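# Move one bottle from the cabinet to the bench

## Task

Take a single bottle out of the cabinet and set it upright on the bench, leaving the remaining two bottles inside the cabinet.

## Robot and tools

Robot: two arms, left_arm and right_arm, each on its own carriage (left_rail, right_rail) on one floor track along y at x = 0. left_rail is always the carriage on the +y side. Each arm base sits at x = 0, y = its carriage position_m, z = 0.04 m, facing +x. The carriages stay roughly 0.7 m or more apart. left_arm's fingers can fold: grip with the outer quarter of the pads, toward the fingertips, because a grip near the palm may be loose or squeeze too hard, and a fingertip pushed into a surface folds quietly. right_arm's fingers are rigid.

Scene frame: fixed to the table, table top at z = 0, +x is the direction the arms face, +y to their left, +z up. The table edge is at x = 0.17 m. Positions are in metres, velocities in m/s and rad/s, orientations as quaternions wxyz. Gripper axes: fingers point along its +z and close along its y. end_effector_position is the point between the closed pads, and the fingertips reach about 33 mm past it.

execute_actions(actions, cameras): runs actions in order. An action may hold "rows", "steps", "until" and device commands. "rows" holds 1 to 15 rows, and each row is used for one control step (1/30 s). A row is always one list of 18 numbers in [-1, 1] covering both arms: left dx, dy, dz, rx, ry, rz, gripper position, force_limit, speed, then the same nine for the right arm. dx..rz are an offset, not a pose. They are measured from that arm's Hand target as it was when the action began, in that Hand target's own axes. Every row counts from that same start, not from the row before. 1.0 equals 0.6 m or 180 degrees, and rx, ry, rz form a single rotation vector. Six zeros re-command the current Hand target. "steps" runs from 1 to 450 (default 15) and must be at least the number of rows. After the last row the arms keep heading for its target. For smooth motion, ramp offsets up by small amounts per row (0.01 per row is about 0.18 m/s). Gripper position: +1 is fully open (140 mm), the pads meet near -0.8, and -1 closes until something blocks. force_limit and speed are in [-1, 1] and both start at +1. To leave a gripper unchanged, resend its last three numbers, because 0 counts as a command. Device commands: {"left_rail": {"position_m": x}} with left_rail from -0.8 to 1.5 and right_rail from -1.5 to 0.8 m, speed_m_s from 0.01 to 1, acceleration_factor from 0.1 to 1, or {"stop": true}. After sending position_m, wait with an action such as {"steps": n, "until": {"left_rail": {"position_status": ["!=", "moving"]}}}. Let the carriage arrive before aiming its arm at scene points, since targets ride along with the carriage. "until" reads only the rails; {"all": {"status": "ended"}} also works. cameras: a list of names, ["all"], or []. Images come back only when asked for or when actions is empty.

move(target, speed, blend, stop_force, zero, blocking, cameras): straight-line paths for both grippers. target is one 18-number row, laid out as above, or a list of up to 15 such rows. Every row is an offset from the same Hand targets, not from the row before. speed is in m/s, from 0.002 to 3.2, default 0.25. blend is in m and rounds corners in a list. stop_force is in N, from 4 to 120, one value for both arms. It ends an arm's path when that arm feels that much push against its travel. Use it slowly when approaching surfaces, and leave it out when backing off something being pressed. zero (only with stop_force) re-zeroes the force sensor before the move. blocking=false returns early, and rows or new moves are then refused until wait or stop. The paths do not avoid obstacles or the other arm. Keep paths away from an arm's own base. The result adds a "move:" line giving the ending (done, off_target, held, fault, moving) and limits.

wait(seconds 0 to 10): lets the scene run on the last commands. stop(): brakes a running move (not the rails). zoom_image(camera, region [x0,y0,x1,y1], max 504x504 px) enlarges a part of the latest image. zero_wrist_force(arm) tares the wrist sensor. finished_scene(scene = current scene number) ends the scene for good. Call it only when the bottle stands on the bench unassisted.

Cameras: cam_high, cam_low, cam_front, cam_side, cam_left_wrist, cam_right_wrist, each 672x504. Calibration is given and accurate to a few millimetres near the image centre.

Results: Hand target is the pose the next offsets count from. Tool commands are present gripper commands. object_status: 0 moving, 1 blocked while opening, 2 blocked while closing (a grip), 3 reached the requested position or the pads met. After closing with -1, check for 2. position_measured is in counts: 3 is open, about 139 is 60 mm, 200 is 20 mm, 230 is pads touching. Also reported: joint positions (rail m, then six joints in rad), velocities, joint torques, motor temperatures, wrist force/torque in the gripper's own axes, and for each rail position_m, position_status (moving, done, contact_stop, time_out, stopped, stopped_with_arm, stopped_for_other_arm, stopped_for_other_carriage) and position_answer (taken, not_taken). "pose unreachable" means that arm dropped its target. The orientation you command is clipped to within 32 degrees of the current one at each step.

Avoid: dropping the bottle or letting anything leave the table. That includes the track and the metal strip beside it, which count as failure. Also avoid knocking the other bottles, hitting the cabinet hard, and pressing arms or grippers against each other. Do not command targets past a firm contact: the arms are stiff, and about 150 N of force or joint torques over the limits (elbow 139, wrists 50.2 N m) stop the arm for 10 s. Do not hold loads long or hold arms stretched out, because motors overheat at 85 °C. Do not grip off-centre and then twist.

Each tool is called after "Emit:" as name([rows], argument=value, ...), one row to a line, values as JSON.

## Session

I'll start by looking at the scene.

Emit:
execute_actions(actions=[], cameras=["all"])

Scene clock: 0.00 s.
left_arm: end_effector_position=(+0.3563, +1.0355, +0.5790) position_measured=3 object_status=3 end_effector_quat_wxyz=(+0.000, +0.000, +1.000, +0.000) | right_arm: end_effector_position=(+0.3563, -1.0661, +0.5790) position_measured=3 object_status=3 end_effector_quat_wxyz=(+0.000, +0.000, +1.000, +0.000)
Joint positions: left_arm=[0.957 -0.281 -2.157 1.821 -1.235 -1.571 -0.281] | right_arm=[-1.145 -0.28 -2.157 1.821 -1.235 -1.571 -0.281]
Joint velocities: within noise
Joint torques (N m): no reading
Motor temperatures (°C): left_arm=[31 31 32 37 40 40] | right_arm=[34 31 32 37 40 39]
Wrist force (N): no reading
Wrist torque (N m): no reading
Wrist force, peak (N): no reading
Hand target: left_arm +0.3563, +1.0355, +0.5790; +0.000, +0.000, +1.000, +0.000 | right_arm +0.3563, -1.0661, +0.5790; +0.000, +0.000, +1.000, +0.000
Tool commands: left_gripper/position=+1.0 left_gripper/force_limit=+1.0 left_gripper/speed=+1.0 right_gripper/position=+1.0 right_gripper/force_limit=+1.0 right_gripper/speed=+1.0
left_rail: position_m=0.957 position_status=done
right_rail: position_m=-1.145 position_status=done

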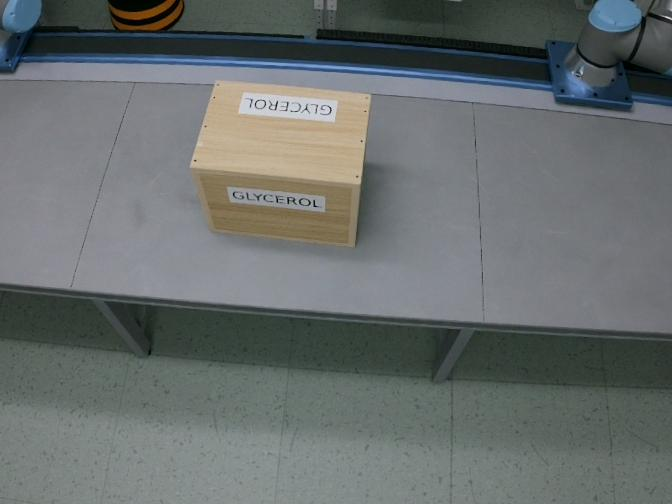

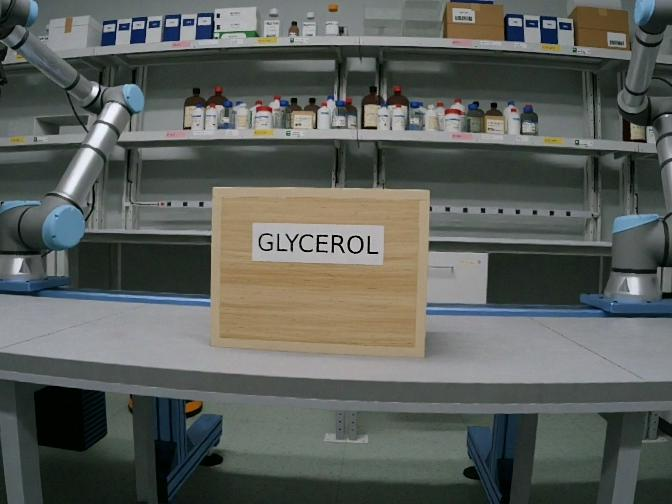

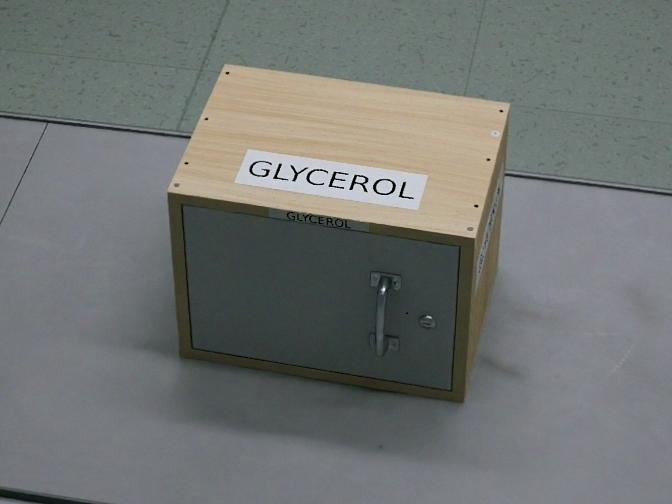

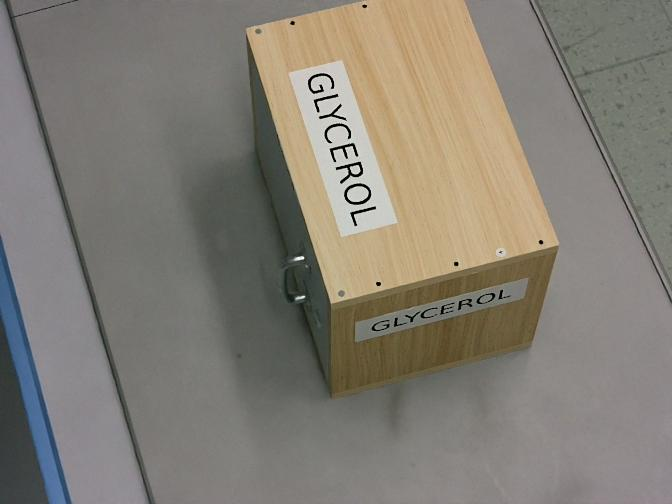

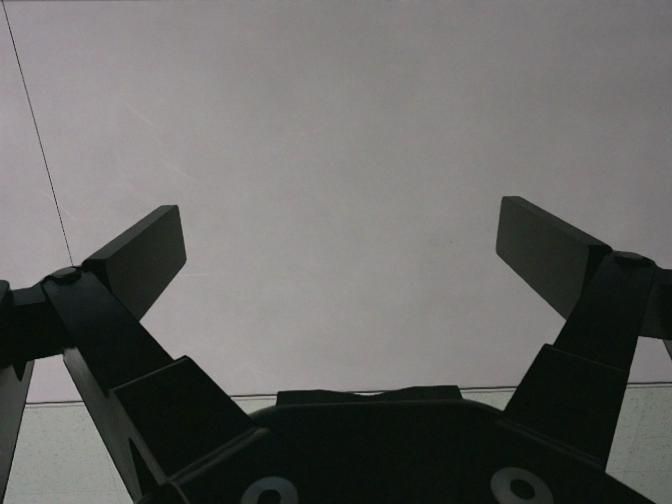

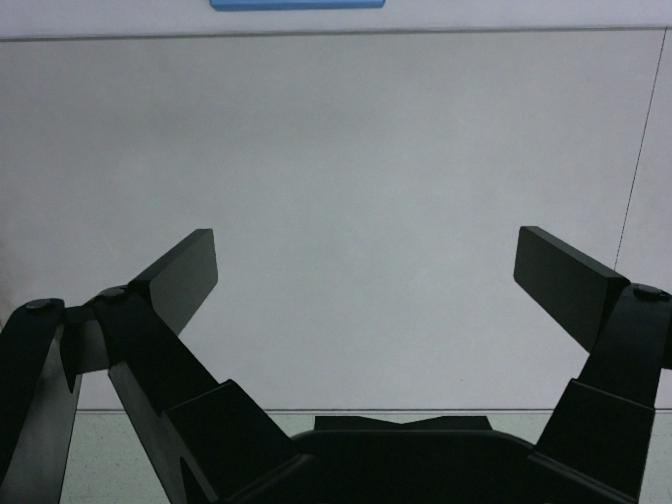

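Emit:
zoom_image(camera="cam_front", region=[160, 60, 520, 410])

Emit:
zoom_image(camera="cam_front", region=[350, 250, 480, 400])

Emit:
zoom_image(camera="cam_side", region=[220, 0, 580, 410])

Emit:
zoom_image(camera="cam_high", region=[170, 60, 400, 260])

Scaled by 1.400 from the camera's 672x504 image, which has a finer 960x720 frame.

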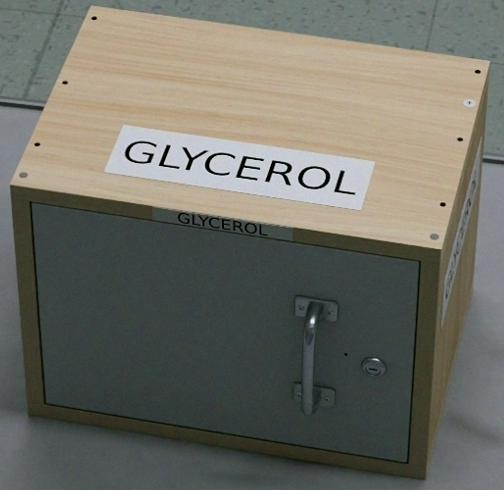

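Scaled by 3.360 from the camera's 672x504 image, which has a finer 960x720 frame.

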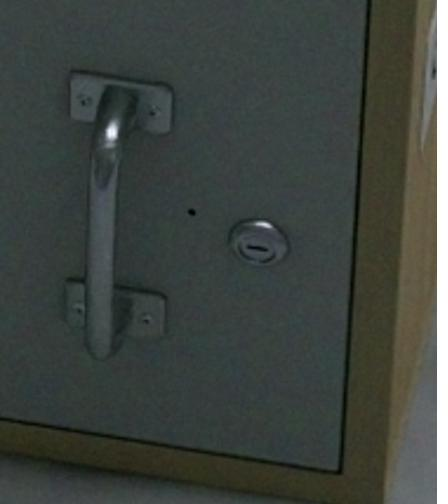

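Scaled by 1.229 from the camera's 672x504 image, which has a finer 960x720 frame.

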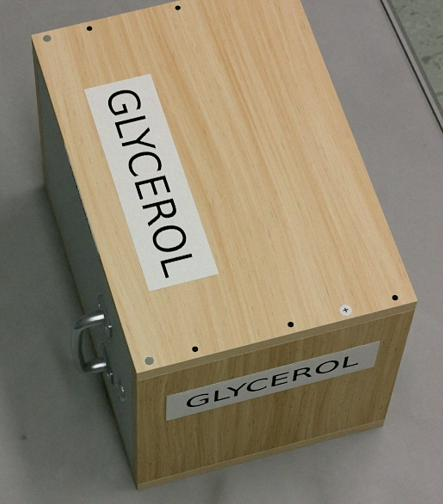

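Scaled by 2.191 from the camera's 672x504 image, which has a finer 960x720 frame.

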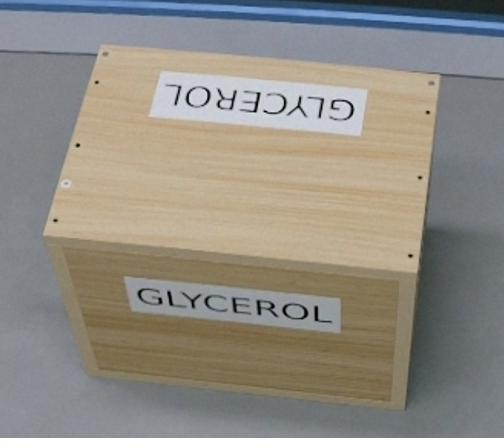

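Emit:
execute_actions([
  {"left_rail": {"position_m": 1.5}, "steps": 150, "until": {"left_rail": {"position_status": ["!=", "moving"]}}},
  {"right_rail": {"position_m": 0.7}, "steps": 300, "until": {"right_rail": {"position_status": ["!=", "moving"]}}},
], cameras=["cam_side", "cam_front", "cam_right_wrist", "cam_high"])

Scene clock: 71.43 s.
left_arm: end_effector_position=(+0.3563, +1.5786, +0.5790) position_measured=3 object_status=3 end_effector_quat_wxyz=(+0.000, +0.000, +1.000, +0.000) | right_arm: end_effector_position=(+0.3563, +0.7786, +0.5790) position_measured=3 object_status=3 end_effector_quat_wxyz=(+0.000, +0.000, +1.000, +0.000)
Joint positions: left_arm=[1.5 -0.281 -2.157 1.821 -1.235 -1.571 -0.28] | right_arm=[0.7 -0.28 -2.157 1.821 -1.235 -1.571 -0.28]
Joint torques (N m): left_arm=[1.09 3.36 -53.79 -4.57 0.1 0.26] | right_arm=[1.02 1.87 -51.35 -4.34 -0.03 -0.17]
Wrist force (N): left_arm=[-0.3 0.3 0.0] | right_arm=[0.4 -0.1 -0.1]
Wrist torque (N m): left_arm=[0.06 0.07 0.00] | right_arm=[-0.03 -0.08 0.00]
Wrist force, peak (N): left_arm=[-0.1 -1.4 0.3] | right_arm=[-0.1 2.1 0.0]
Hand target: left_arm +0.3563, +1.5786, +0.5790; +0.000, +0.000, +1.000, +0.000 | right_arm +0.3563, +0.7786, +0.5790; +0.000, +0.000, +1.000, +0.000
Tool commands: left_gripper/position=+1.0 left_gripper/force_limit=+1.0 left_gripper/speed=+1.0 right_gripper/position=+1.0 right_gripper/force_limit=+1.0 right_gripper/speed=+1.0
left_rail: position_m=1.500 position_status=done
right_rail: position_m=0.700 position_status=done
camera_calibration:
cam_right_wrist: T_world_to_cam=[[0.0104168, 0.999872, -0.0121218, -0.763557], [0.945227, -0.00589091, 0.326359, -0.517602], [0.326246, -0.0148575, -0.945168, 0.624034], [0, 0, 0, 1]] pos_world=[0.293617, 0.769682, 0.749485]
Images, in order (width x height): cam_high 672x504, cam_front 672x504, cam_side 672x504, cam_right_wrist 672x504.

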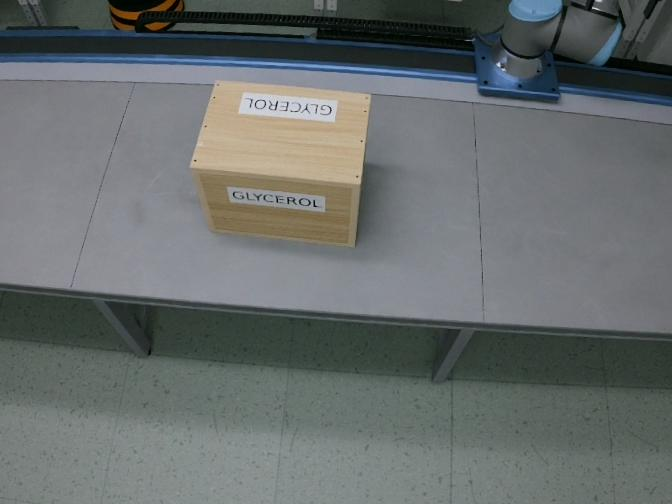

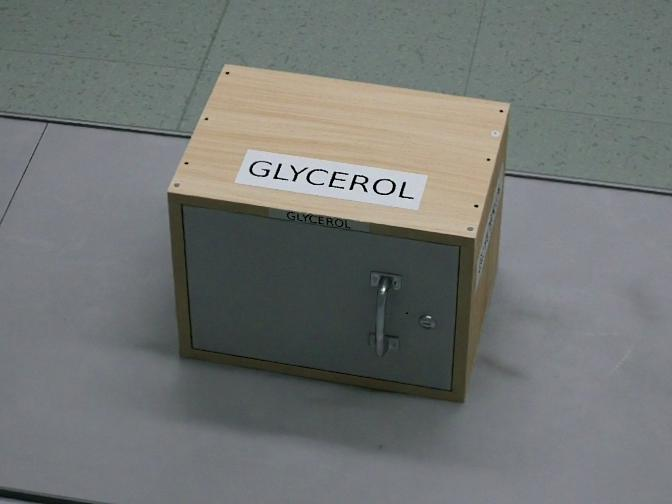

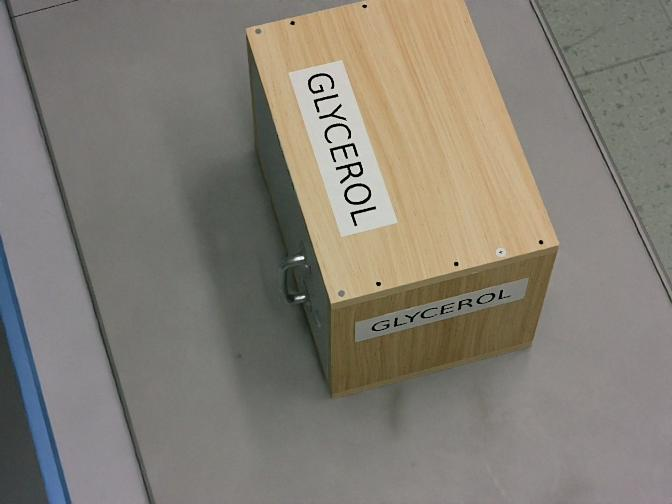

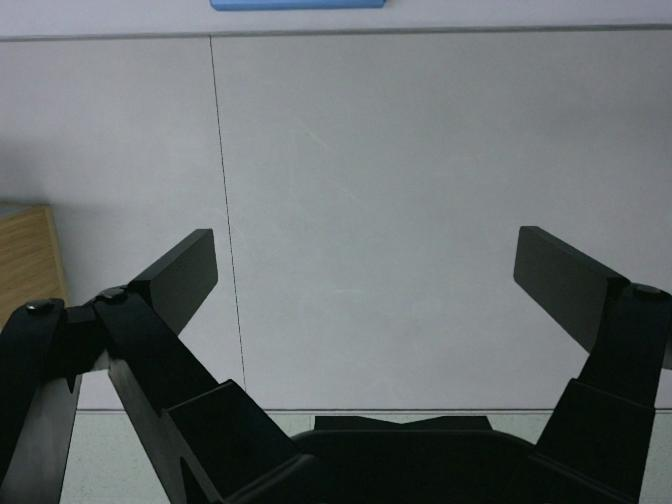

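Emit:
zoom_image(camera="cam_side", region=[260, 235, 340, 315])

Emit:
zoom_image(camera="cam_front", region=[355, 260, 455, 370])

Scaled by 6.300 from the camera's 672x504 image, which has a finer 960x720 frame.

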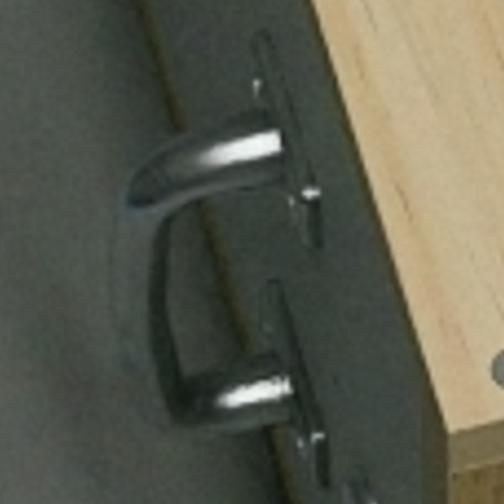

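Scaled by 4.582 from the camera's 672x504 image, which has a finer 960x720 frame.

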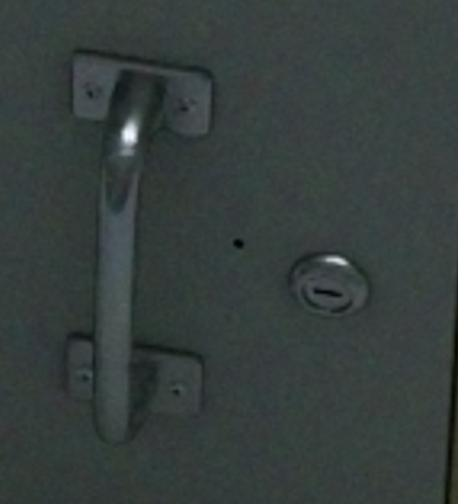

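Emit:
move(target=[0,0,0,0,0,0,1,1,1, 0,-0.8333,0,0,0,0,0.0,-1,0], speed=0.4, cameras=[])

Scene clock: 81.87 s.
left_arm: end_effector_position=(+0.3563, +1.5786, +0.5790) position_measured=3 object_status=3 end_effector_quat_wxyz=(+0.000, +0.000, +1.000, +0.000) | right_arm: end_effector_position=(+0.3563, +0.2788, +0.5790) position_measured=129 object_status=3 end_effector_quat_wxyz=(+0.000, +0.000, +1.000, +0.000)
Joint positions: left_arm=[1.5 -0.281 -2.157 1.821 -1.235 -1.571 -0.28] | right_arm=[0.7 -1.19 -1.831 1.643 -1.383 -1.571 -1.19]
Joint torques (N m): left_arm=[2.38 2.25 -53.43 -4.47 -0.05 0.05] | right_arm=[-15.75 -12.46 -67.33 -8.58 3.22 -3.15]
Wrist force (N): left_arm=[-0.2 0.1 0.2] | right_arm=[0.1 -0.3 0.3]
Wrist torque (N m): left_arm=[0.03 0.05 0.00] | right_arm=[-0.07 0.01 0.25]
Wrist force, peak (N): left_arm=[-0.4 -0.4 0.0] | right_arm=[0.1 -2.9 0.0]
Hand target: left_arm +0.3563, +1.5786, +0.5790; +0.000, +0.000, +1.000, +0.000 | right_arm +0.3563, +0.2786, +0.5790; +0.000, +0.000, +1.000, +0.000
Off the commanded pose: left_arm 0.000 m, 0 deg | right_arm 0.000 m, 0 deg.
left_rail: position_m=1.500 position_status=done
right_rail: position_m=0.700 position_status=done
move: done
No camera images: "cameras" was empty.

Emit:
move(target=[0,0,0,0,0,0,1,1,1, 0.0188,-0.5902,0.3983,0,-0.1111,0,0.0,-1,0], speed=0.3, cameras=["cam_side", "cam_front", "cam_right_wrist"])

Scene clock: 84.53 s.
left_arm: end_effector_position=(+0.3563, +1.5786, +0.5790) position_measured=3 object_status=3 end_effector_quat_wxyz=(+0.000, +0.000, +1.000, +0.000) | right_arm: end_effector_position=(+0.3451, -0.0754, +0.3402) position_measured=129 object_status=3 end_effector_quat_wxyz=(+0.174, +0.000, +0.985, +0.000) end_effector_velocity=(+0.000, +0.000, -0.002) end_effector_angular_velocity=(+0.002, -0.001, +0.000)
Joint positions: left_arm=[1.5 -0.281 -2.157 1.821 -1.235 -1.571 -0.28] | right_arm=[0.7 -1.501 -1.37 1.661 -1.887 -1.223 -1.497]
Joint velocities: left_arm=[within noise] | right_arm=[0.001 0 0.003 -0.001 -0.001 0.001 0]
Joint torques (N m): left_arm=[2.68 2.27 -52.73 -4.68 0.09 -0.08] | right_arm=[-14.97 -51.36 -64.88 -8.6 4.08 -3.27]
Wrist force (N): left_arm=[-0.3 -0.1 -0.3] | right_arm=[1.5 -0.5 -0.5]
Wrist torque (N m): left_arm=[-0.03 0.07 0.00] | right_arm=[-0.13 -0.17 0.33]
Wrist force, peak (N): left_arm=[-0.4 -0.2 0.2] | right_arm=[3.0 -2.0 0.7]
Hand target: left_arm +0.3563, +1.5786, +0.5790; +0.000, +0.000, +1.000, +0.000 | right_arm +0.3451, -0.0756, +0.3400; +0.174, +0.000, +0.985, +0.000
Off the commanded pose: left_arm 0.000 m, 0 deg | right_arm 0.000 m, 0 deg.
left_rail: position_m=1.500 position_status=done
right_rail: position_m=0.700 position_status=done
move: done
camera_calibration:
cam_right_wrist: T_world_to_cam=[[0.0138554, 0.999873, -0.00789222, 0.0849295], [0.776689, -0.0057911, 0.629857, -0.479055], [0.629731, -0.0148567, -0.776671, 0.227177], [0, 0, 0, 1]] pos_world=[0.22784, -0.0843178, 0.478848]
Images, in order (width x height): cam_front 672x504, cam_side 672x504, cam_right_wrist 672x504.

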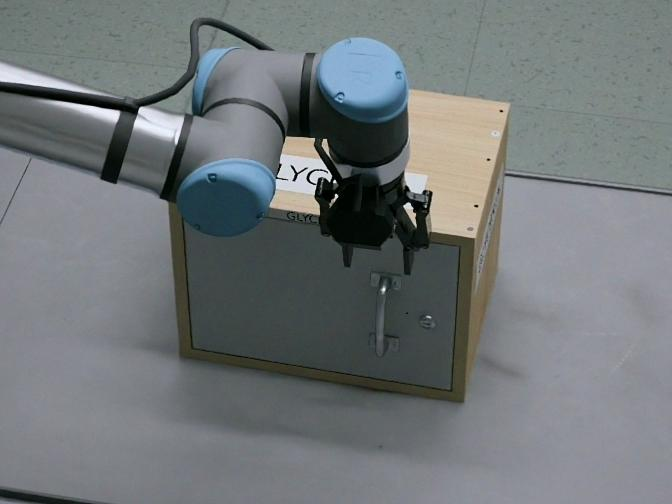

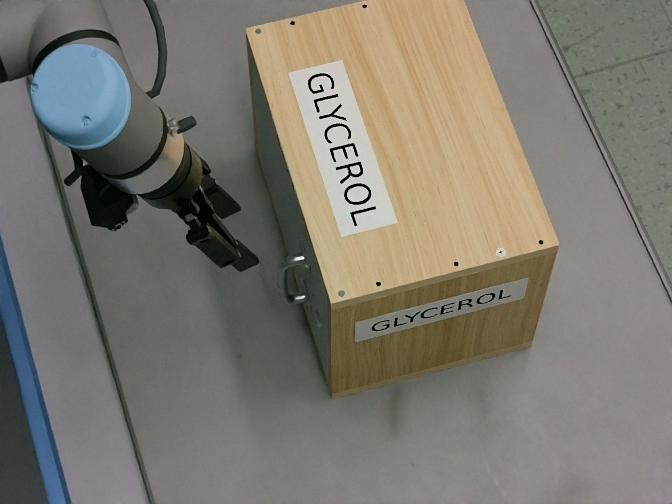

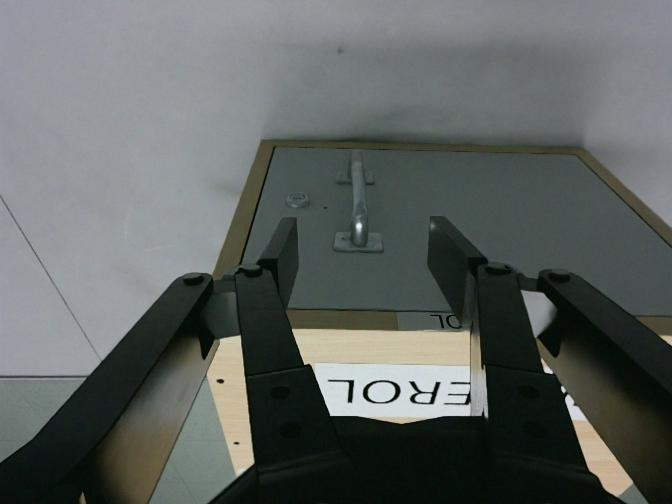

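Emit:
zoom_image(camera="cam_side", region=[170, 150, 350, 330])

Emit:
zoom_image(camera="cam_right_wrist", region=[230, 130, 500, 330])

Scaled by 2.800 from the camera's 672x504 image, which has a finer 960x720 frame.

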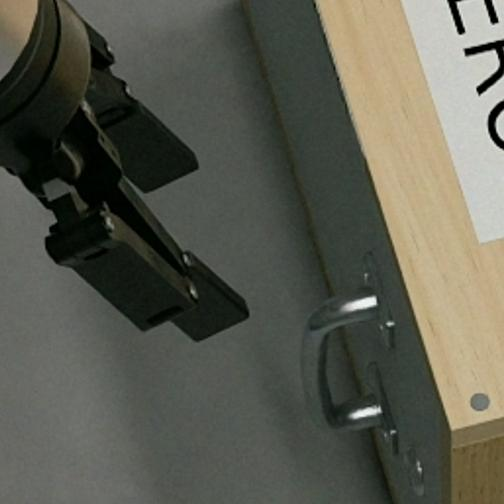

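Scaled by 1.867 from the camera's 672x504 image, which has a finer 960x720 frame.

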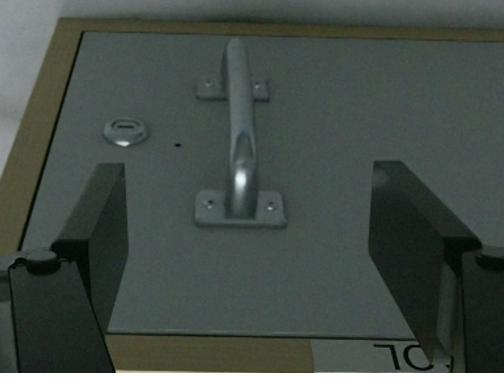

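Emit:
move(target=[0,0,0,0,0,0,1,1,1, 0.0091,0.0043,0.3071,0,0,0,0.0,-1,0], speed=0.1, stop_force=12, cameras=["cam_side", "cam_front", "cam_right_wrist"])

Scene clock: 91.33 s.
left_arm: end_effector_position=(+0.3563, +1.5786, +0.5790) position_measured=3 object_status=3 end_effector_quat_wxyz=(+0.000, +0.000, +1.000, +0.000) | right_arm: end_effector_position=(+0.4030, -0.0730, +0.1650) position_measured=129 object_status=3 end_effector_quat_wxyz=(+0.174, +0.000, +0.985, +0.000)
Joint positions: left_arm=[1.5 -0.281 -2.157 1.821 -1.235 -1.571 -0.28] | right_arm=[0.7 -1.429 -1.22 1.808 -2.211 -1.225 -1.42]
Joint torques (N m): left_arm=[0.71 2.09 -52.6 -4.52 0.14 0.13] | right_arm=[17.54 -64.14 -33.12 -8.73 -2.29 2.95]
Wrist force (N): left_arm=[-0.3 0.0 0.1] | right_arm=[1.7 0.0 -0.1]
Wrist torque (N m): left_arm=[-0.01 0.06 0.00] | right_arm=[-0.04 -0.18 -0.05]
Wrist force, peak (N): left_arm=[-0.5 -0.1 0.1] | right_arm=[1.9 -0.4 -2.0]
Hand target: left_arm +0.3563, +1.5786, +0.5790; +0.000, +0.000, +1.000, +0.000 | right_arm +0.4030, -0.0730, +0.1650; +0.174, +0.000, +0.985, +0.000
Off the commanded pose: left_arm 0.000 m, 0 deg | right_arm 0.000 m, 0 deg.
left_rail: position_m=1.500 position_status=done
right_rail: position_m=0.700 position_status=done
move: done
camera_calibration:
cam_right_wrist: T_world_to_cam=[[0.0139348, 0.999872, -0.00782786, 0.0802033], [0.776599, -0.00589118, 0.629967, -0.413739], [0.629841, -0.0148575, -0.776582, 0.0546992], [0, 0, 0, 1]] pos_world=[0.28574, -0.0818177, 0.303748]
Images, in order (width x height): cam_front 672x504, cam_side 672x504, cam_right_wrist 672x504.

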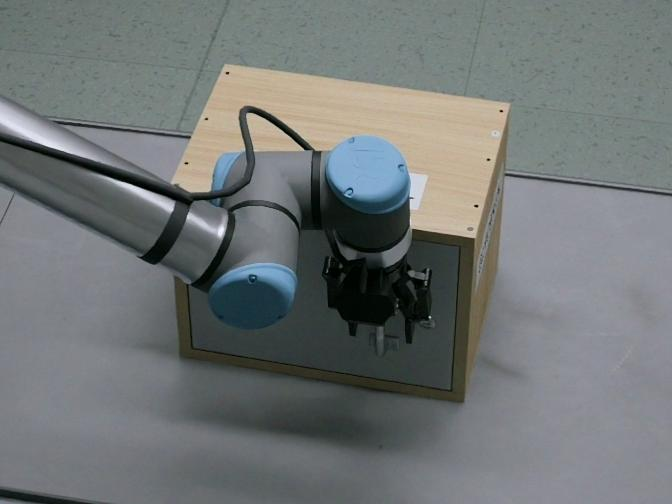

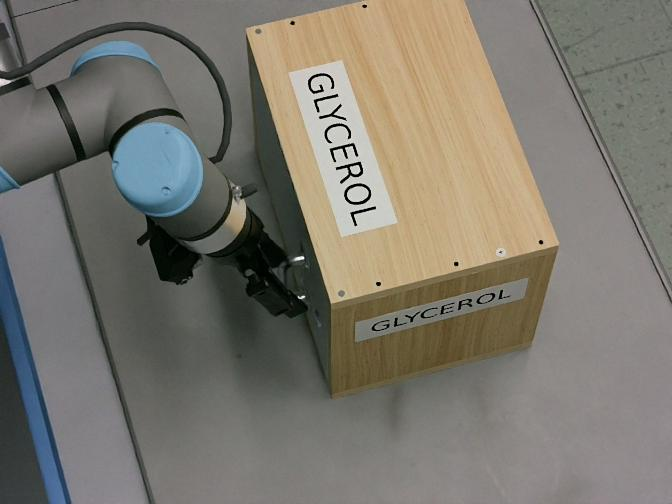

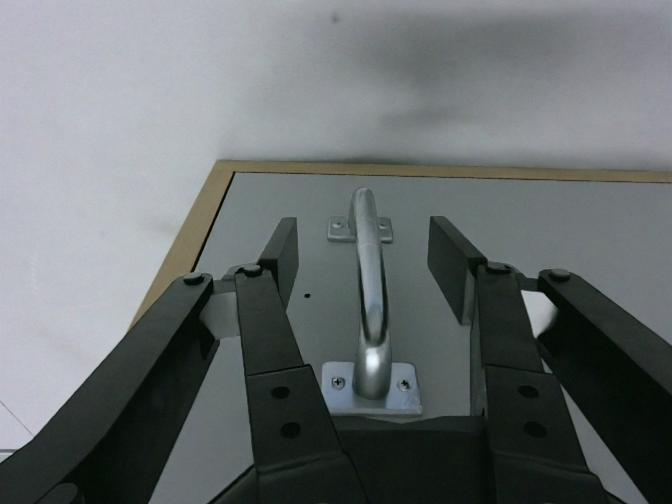

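Emit:
zoom_image(camera="cam_right_wrist", region=[220, 170, 510, 430])

Emit:
zoom_image(camera="cam_side", region=[220, 220, 360, 360])

Emit:
zoom_image(camera="cam_front", region=[300, 240, 460, 400])

Scaled by 1.738 from the camera's 672x504 image, which has a finer 960x720 frame.

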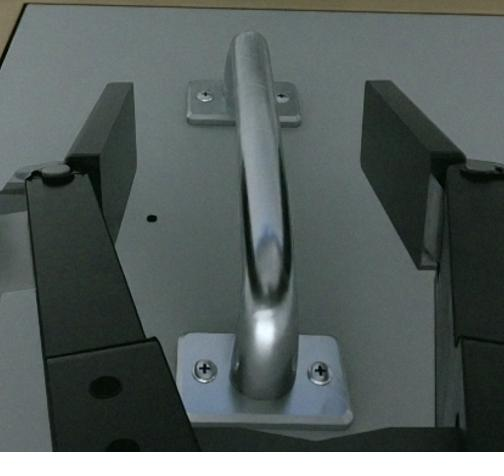

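Scaled by 3.600 from the camera's 672x504 image, which has a finer 960x720 frame.

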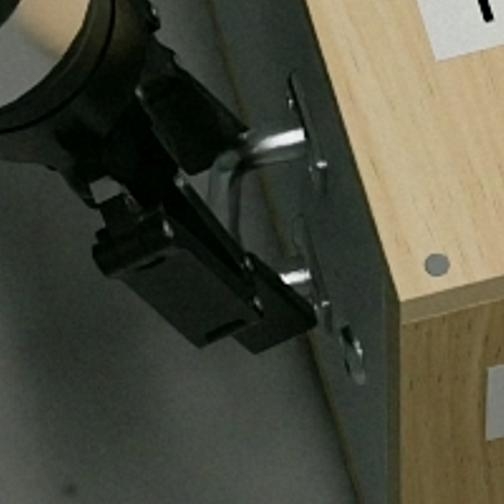

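Scaled by 3.150 from the camera's 672x504 image, which has a finer 960x720 frame.

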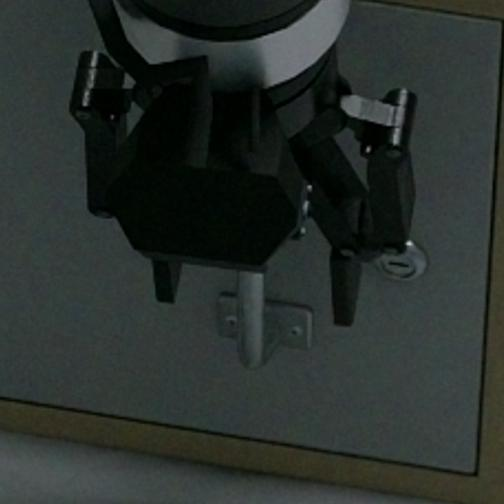

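Emit:
execute_actions([
  {"rows": [[0,0,0,0,0,0,1,1,1, 0,0.0017,0,0,0,0,-1,0.0,-1]], "steps": 100},
], cameras=["cam_right_wrist", "cam_front"])

Scene clock: 98.13 s.
left_arm: end_effector_position=(+0.3563, +1.5786, +0.5790) position_measured=3 object_status=3 end_effector_quat_wxyz=(+0.000, +0.000, +1.000, +0.000) | right_arm: end_effector_position=(+0.4030, -0.0719, +0.1651) position_measured=214 object_status=2 end_effector_quat_wxyz=(+0.174, +0.000, +0.985, +0.000)
Joint positions: left_arm=[1.5 -0.281 -2.157 1.821 -1.235 -1.571 -0.28] | right_arm=[0.7 -1.429 -1.221 1.81 -2.211 -1.225 -1.42]
Joint torques (N m): left_arm=[1.21 3.13 -51.71 -4.21 -0.27 -0.12] | right_arm=[-17.22 -61.65 -63.82 -8.67 -2.38 3.19]
Wrist force (N): left_arm=[-0.4 -0.3 -0.1] | right_arm=[0.7 13.6 -6.6]
Wrist torque (N m): left_arm=[-0.07 0.08 0.00] | right_arm=[0.27 -0.20 -0.23]
Wrist force, peak (N): left_arm=[-0.5 -0.3 -0.1] | right_arm=[2.7 18.1 -8.3]
Hand target: left_arm +0.3563, +1.5786, +0.5790; +0.000, +0.000, +1.000, +0.000 | right_arm +0.4030, -0.0719, +0.1650; +0.174, +0.000, +0.985, +0.000
Off the commanded pose: left_arm 0.000 m, 0 deg | right_arm 0.000 m, 0 deg.
left_rail: position_m=1.500 position_status=done
right_rail: position_m=0.700 position_status=done
camera_calibration:
cam_right_wrist: T_world_to_cam=[[0.0138568, 0.999873, -0.00789042, 0.0792434], [0.776601, -0.00579121, 0.629966, -0.413803], [0.62984, -0.014857, -0.776582, 0.0546513], [0, 0, 0, 1]] pos_world=[0.28584, -0.0808178, 0.303748]
Images, in order (width x height): cam_front 672x504, cam_right_wrist 672x504.

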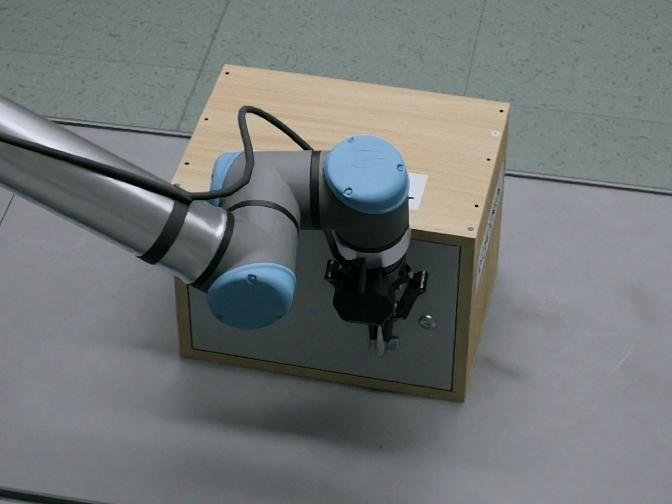

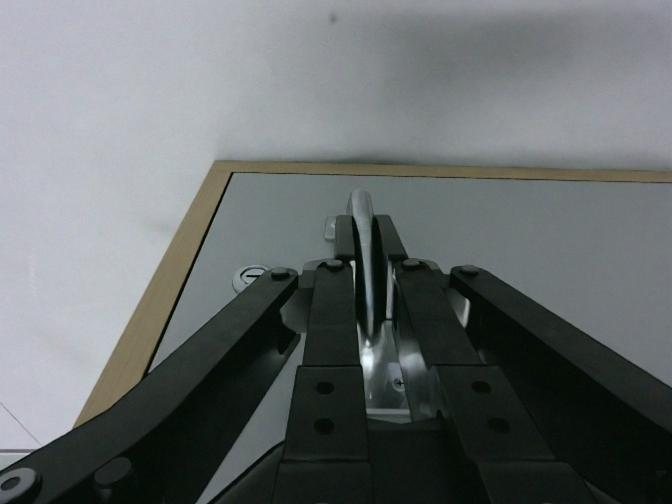

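Emit:
move(target=[0,0,0,0,0,0,1,1,1, 0.0362,0.0075,-0.0132,0.0095,0,0.0261,-1,0.0,-1], speed=0.04, stop_force=45, cameras=["cam_side", "cam_front"])

Scene clock: 102.27 s.
left_arm: end_effector_position=(+0.3563, +1.5786, +0.5790) position_measured=3 object_status=3 end_effector_quat_wxyz=(+0.000, +0.000, +1.000, +0.000) | right_arm: end_effector_position=(+0.3799, -0.0674, +0.1650) position_measured=214 object_status=2 end_effector_quat_wxyz=(+0.174, +0.043, +0.984, -0.008)
Joint positions: left_arm=[1.5 -0.281 -2.157 1.821 -1.235 -1.571 -0.28] | right_arm=[0.7 -1.455 -1.249 1.856 -2.251 -1.229 -1.355]
Joint torques (N m): left_arm=[1.28 2.12 -51.5 -4.4 -0.24 -0.35] | right_arm=[-26.36 -88.47 -41.99 -12.77 -4.85 3.11]
Wrist force (N): left_arm=[-0.3 0.0 0.0] | right_arm=[-1.4 16.9 -1.3]
Wrist torque (N m): left_arm=[0.00 0.06 0.00] | right_arm=[0.31 -0.45 -0.28]
Wrist force, peak (N): left_arm=[-0.5 -0.3 0.0] | right_arm=[-3.9 16.5 -3.1]
Hand target: left_arm +0.3563, +1.5786, +0.5790; +0.000, +0.000, +1.000, +0.000 | right_arm +0.3799, -0.0674, +0.1650; +0.174, +0.043, +0.984, -0.008
Off the commanded pose: left_arm 0.000 m, 0 deg | right_arm 0.000 m, 0 deg.
left_rail: position_m=1.500 position_status=done
right_rail: position_m=0.700 position_status=done
move: done
Images, in order (width x height): cam_front 672x504, cam_side 672x504.

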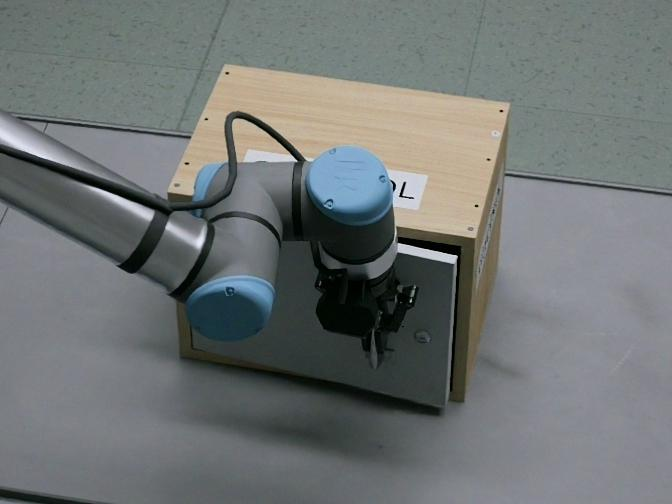

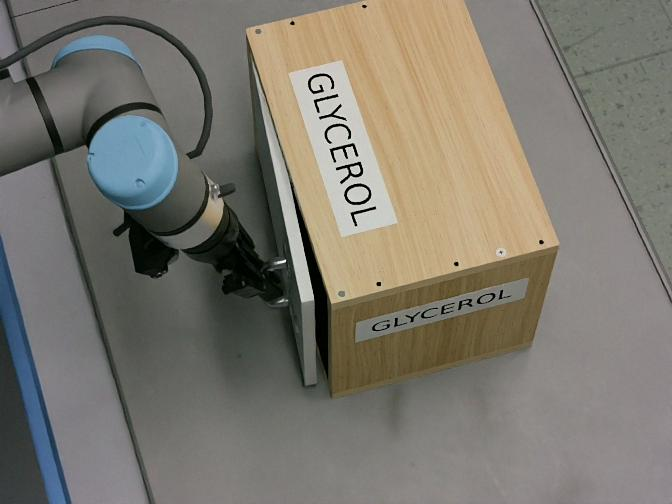

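Emit:
move([
  [0,0,0,0,0,0,1,1,1, 0.0362,0.0075,-0.0132,0.0095,0,0.0261,-1,0.0,-1],
  [0,0,0,0,0,0,1,1,1, 0.0716,0.0183,-0.0261,0.019,0,0.0522,-1,0.0,-1],
  [0,0,0,0,0,0,1,1,1, 0.1061,0.0324,-0.0386,0.0285,0,0.0783,-1,0.0,-1],
], speed=0.08, blend=0.008, stop_force=45, cameras=["cam_side", "cam_front"])

Scene clock: 106.80 s.
left_arm: end_effector_position=(+0.3563, +1.5786, +0.5790) position_measured=3 object_status=3 end_effector_quat_wxyz=(+0.000, +0.000, +1.000, +0.000) | right_arm: end_effector_position=(+0.3141, -0.0422, +0.1650) position_measured=214 object_status=2 end_effector_quat_wxyz=(+0.171, +0.171, +0.970, -0.030)
Joint positions: left_arm=[1.5 -0.281 -2.157 1.821 -1.235 -1.571 -0.28] | right_arm=[0.7 -1.528 -1.342 1.998 -2.366 -1.249 -1.156]
Joint torques (N m): left_arm=[1.88 2.47 -50.94 -4.48 -0.17 -0.47] | right_arm=[-23.83 -84.35 -41.97 -12.26 -4.65 3.21]
Wrist force (N): left_arm=[-0.1 -0.1 -0.1] | right_arm=[1.8 12.2 5.2]
Wrist torque (N m): left_arm=[-0.03 0.02 0.01] | right_arm=[0.14 -0.65 -0.23]
Wrist force, peak (N): left_arm=[-0.5 -0.3 0.0] | right_arm=[-1.4 18.1 -1.7]
Hand target: left_arm +0.3563, +1.5786, +0.5790; +0.000, +0.000, +1.000, +0.000 | right_arm +0.3141, -0.0422, +0.1650; +0.171, +0.171, +0.970, -0.030
Off the commanded pose: left_arm 0.000 m, 0 deg | right_arm 0.000 m, 0 deg.
left_rail: position_m=1.500 position_status=done
right_rail: position_m=0.700 position_status=done
move: done
Images, in order (width x height): cam_front 672x504, cam_side 672x504.

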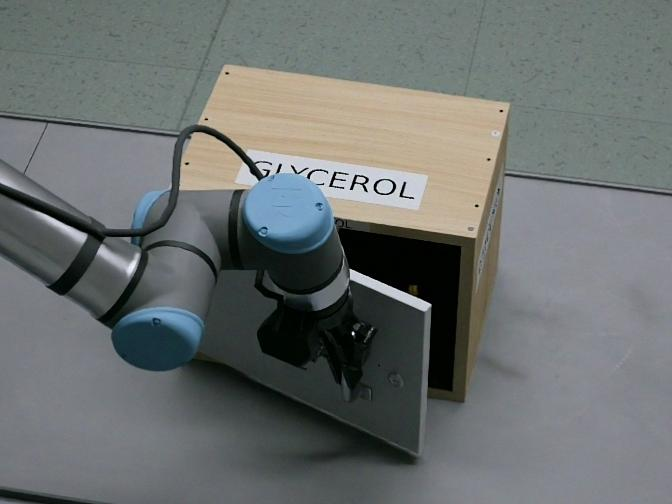

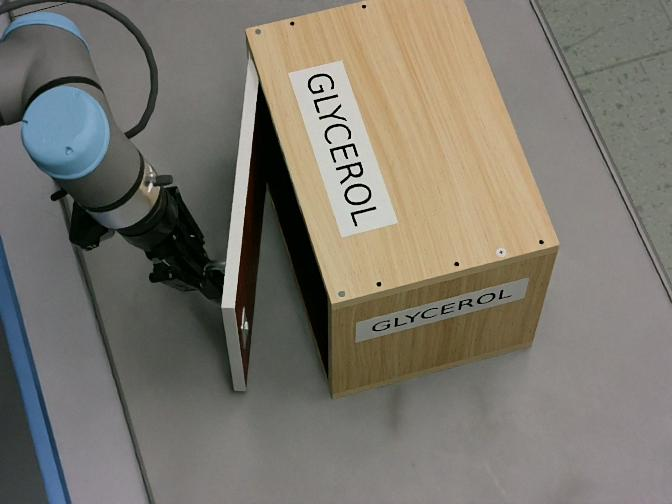

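Emit:
move([
  [0,0,0,0,0,0,1,1,1, 0.0362,0.0075,-0.0132,0.0095,0,0.0261,-1,0.0,-1],
  [0,0,0,0,0,0,1,1,1, 0.0716,0.0183,-0.0261,0.019,0,0.0522,-1,0.0,-1],
  [0,0,0,0,0,0,1,1,1, 0.1061,0.0324,-0.0386,0.0285,0,0.0783,-1,0.0,-1],
  [0,0,0,0,0,0,1,1,1, 0.1392,0.0496,-0.0507,0.038,0,0.1044,-1,0.0,-1],
  [0,0,0,0,0,0,1,1,1, 0.1708,0.0699,-0.0622,0.0475,0,0.1305,-1,0.0,-1],
  [0,0,0,0,0,0,1,1,1, 0.2006,0.0929,-0.073,0.057,0,0.1566,-1,0.0,-1],
], speed=0.1, blend=0.01, stop_force=45, cameras=["cam_side", "cam_front", "cam_high"])

Scene clock: 111.37 s.
left_arm: end_effector_position=(+0.3563, +1.5786, +0.5790) position_measured=3 object_status=3 end_effector_quat_wxyz=(+0.000, +0.000, +1.000, +0.000) | right_arm: end_effector_position=(+0.2128, +0.0540, +0.1650) position_measured=214 object_status=2 end_effector_quat_wxyz=(+0.157, +0.416, +0.893, -0.073)
Joint positions: left_arm=[1.5 -0.281 -2.157 1.821 -1.235 -1.571 -0.28] | right_arm=[0.7 -1.637 -1.567 2.291 -2.552 -1.332 -0.733]
Joint torques (N m): left_arm=[1.87 1.78 -50.31 -4.48 -0.47 -0.28] | right_arm=[-20.25 -69.63 -45.96 -13.27 -3.13 2.89]
Wrist force (N): left_arm=[-0.1 -0.1 -0.3] | right_arm=[8.1 6.8 17.6]
Wrist torque (N m): left_arm=[-0.02 0.03 0.00] | right_arm=[-0.26 -0.90 -0.14]
Wrist force, peak (N): left_arm=[-0.5 -0.3 -0.2] | right_arm=[6.9 9.6 17.9]
Hand target: left_arm +0.3563, +1.5786, +0.5790; +0.000, +0.000, +1.000, +0.000 | right_arm +0.2128, +0.0540, +0.1650; +0.157, +0.416, +0.893, -0.073
Off the commanded pose: left_arm 0.000 m, 0 deg | right_arm 0.000 m, 0 deg.
left_rail: position_m=1.500 position_status=done
right_rail: position_m=0.700 position_status=done
move: done
Images, in order (width x height): cam_high 672x504, cam_front 672x504, cam_side 672x504.

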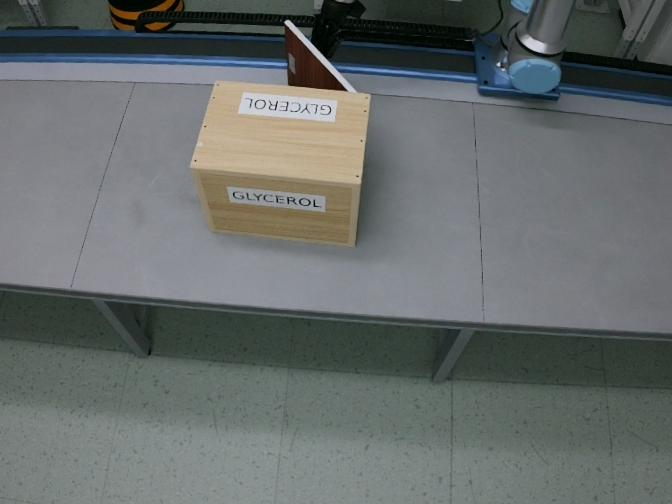

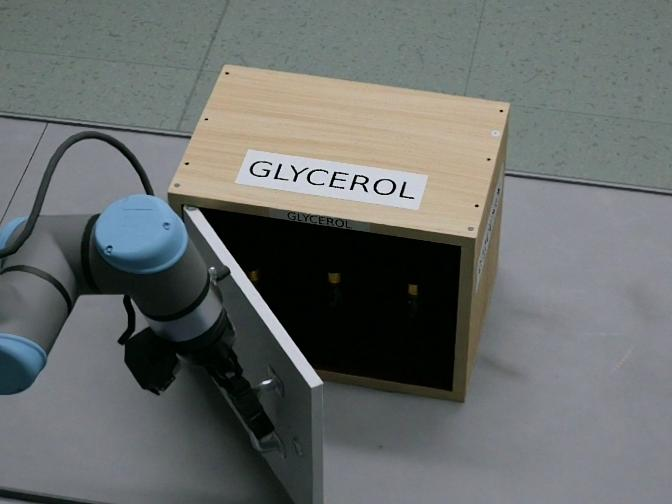

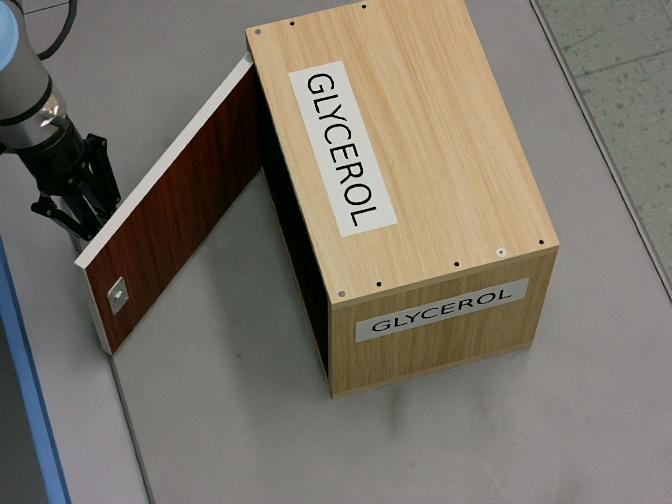

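Emit:
move([
  [0,0,0,0,0,0,1,1,1, 0.0362,0.0075,-0.0132,0.0095,0,0.0261,-1,0.0,-1],
  [0,0,0,0,0,0,1,1,1, 0.0716,0.0183,-0.0261,0.019,0,0.0522,-1,0.0,-1],
  [0,0,0,0,0,0,1,1,1, 0.1061,0.0324,-0.0386,0.0285,0,0.0783,-1,0.0,-1],
  [0,0,0,0,0,0,1,1,1, 0.1392,0.0496,-0.0507,0.038,0,0.1044,-1,0.0,-1],
  [0,0,0,0,0,0,1,1,1, 0.1708,0.0699,-0.0622,0.0475,0,0.1305,-1,0.0,-1],
  [0,0,0,0,0,0,1,1,1, 0.2006,0.0929,-0.073,0.057,0,0.1566,-1,0.0,-1],
], speed=0.08, blend=0.01, stop_force=45, cameras=["cam_side", "cam_front", "cam_high", "cam_low"])

Scene clock: 118.17 s.
left_arm: end_effector_position=(+0.3563, +1.5786, +0.5790) position_measured=3 object_status=3 end_effector_quat_wxyz=(+0.000, +0.000, +1.000, +0.000) | right_arm: end_effector_position=(+0.1731, +0.1880, +0.1650) position_measured=214 object_status=2 end_effector_quat_wxyz=(+0.133, +0.633, +0.754, -0.112)
Joint positions: left_arm=[1.5 -0.281 -2.157 1.821 -1.235 -1.571 -0.28] | right_arm=[0.7 -1.625 -1.841 2.536 -2.607 -1.493 -0.215]
Joint torques (N m): left_arm=[2.81 2.16 -50.47 -4.51 -0.46 -0.45] | right_arm=[15.68 -45.91 -47.4 -6.57 -4.93 2.93]
Wrist force (N): left_arm=[-0.3 -0.1 -0.1] | right_arm=[10.4 3.7 23.4]
Wrist torque (N m): left_arm=[-0.03 0.07 0.00] | right_arm=[-0.80 -0.65 0.03]
Wrist force, peak (N): left_arm=[-0.5 -0.2 0.0] | right_arm=[9.9 4.2 23.7]
Hand target: left_arm +0.3563, +1.5786, +0.5790; +0.000, +0.000, +1.000, +0.000 | right_arm +0.1731, +0.1880, +0.1650; +0.133, +0.633, +0.754, -0.112
Off the commanded pose: left_arm 0.000 m, 0 deg | right_arm 0.000 m, 0 deg.
left_rail: position_m=1.500 position_status=done
right_rail: position_m=0.700 position_status=done
move: done
Images, in order (width x height): cam_high 672x504, cam_low 672x504, cam_front 672x504, cam_side 672x504.

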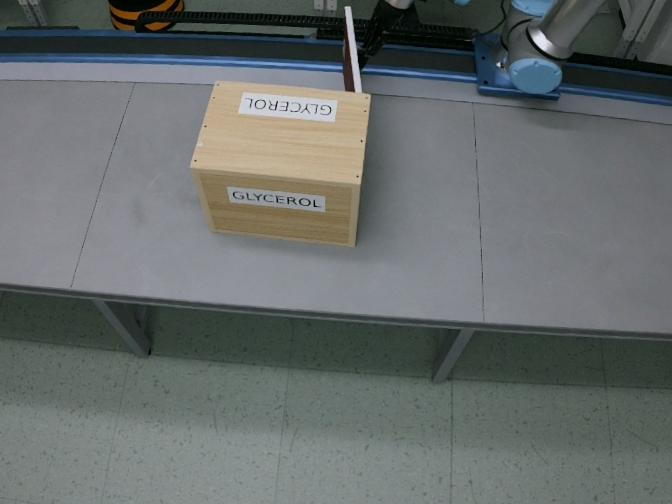

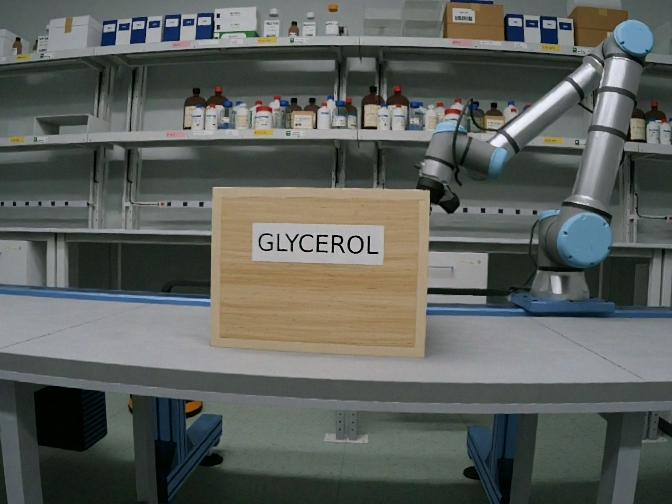

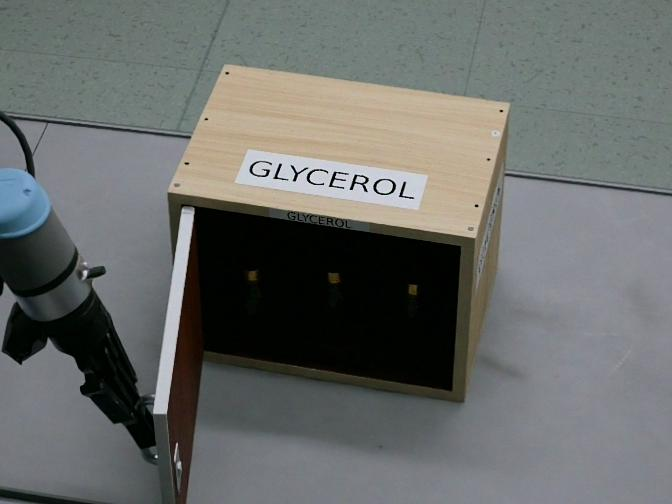

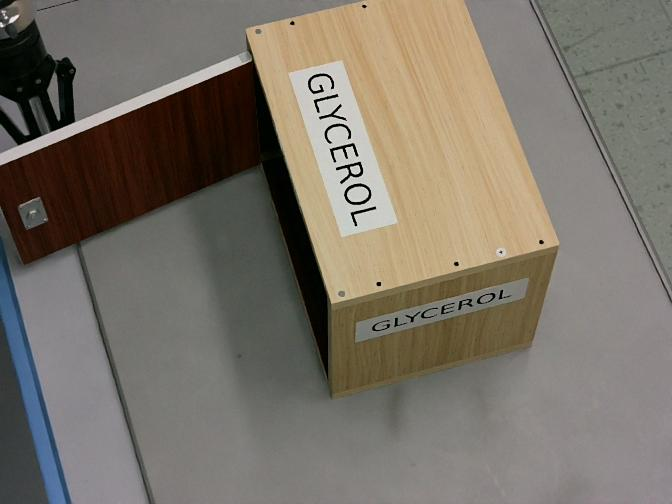

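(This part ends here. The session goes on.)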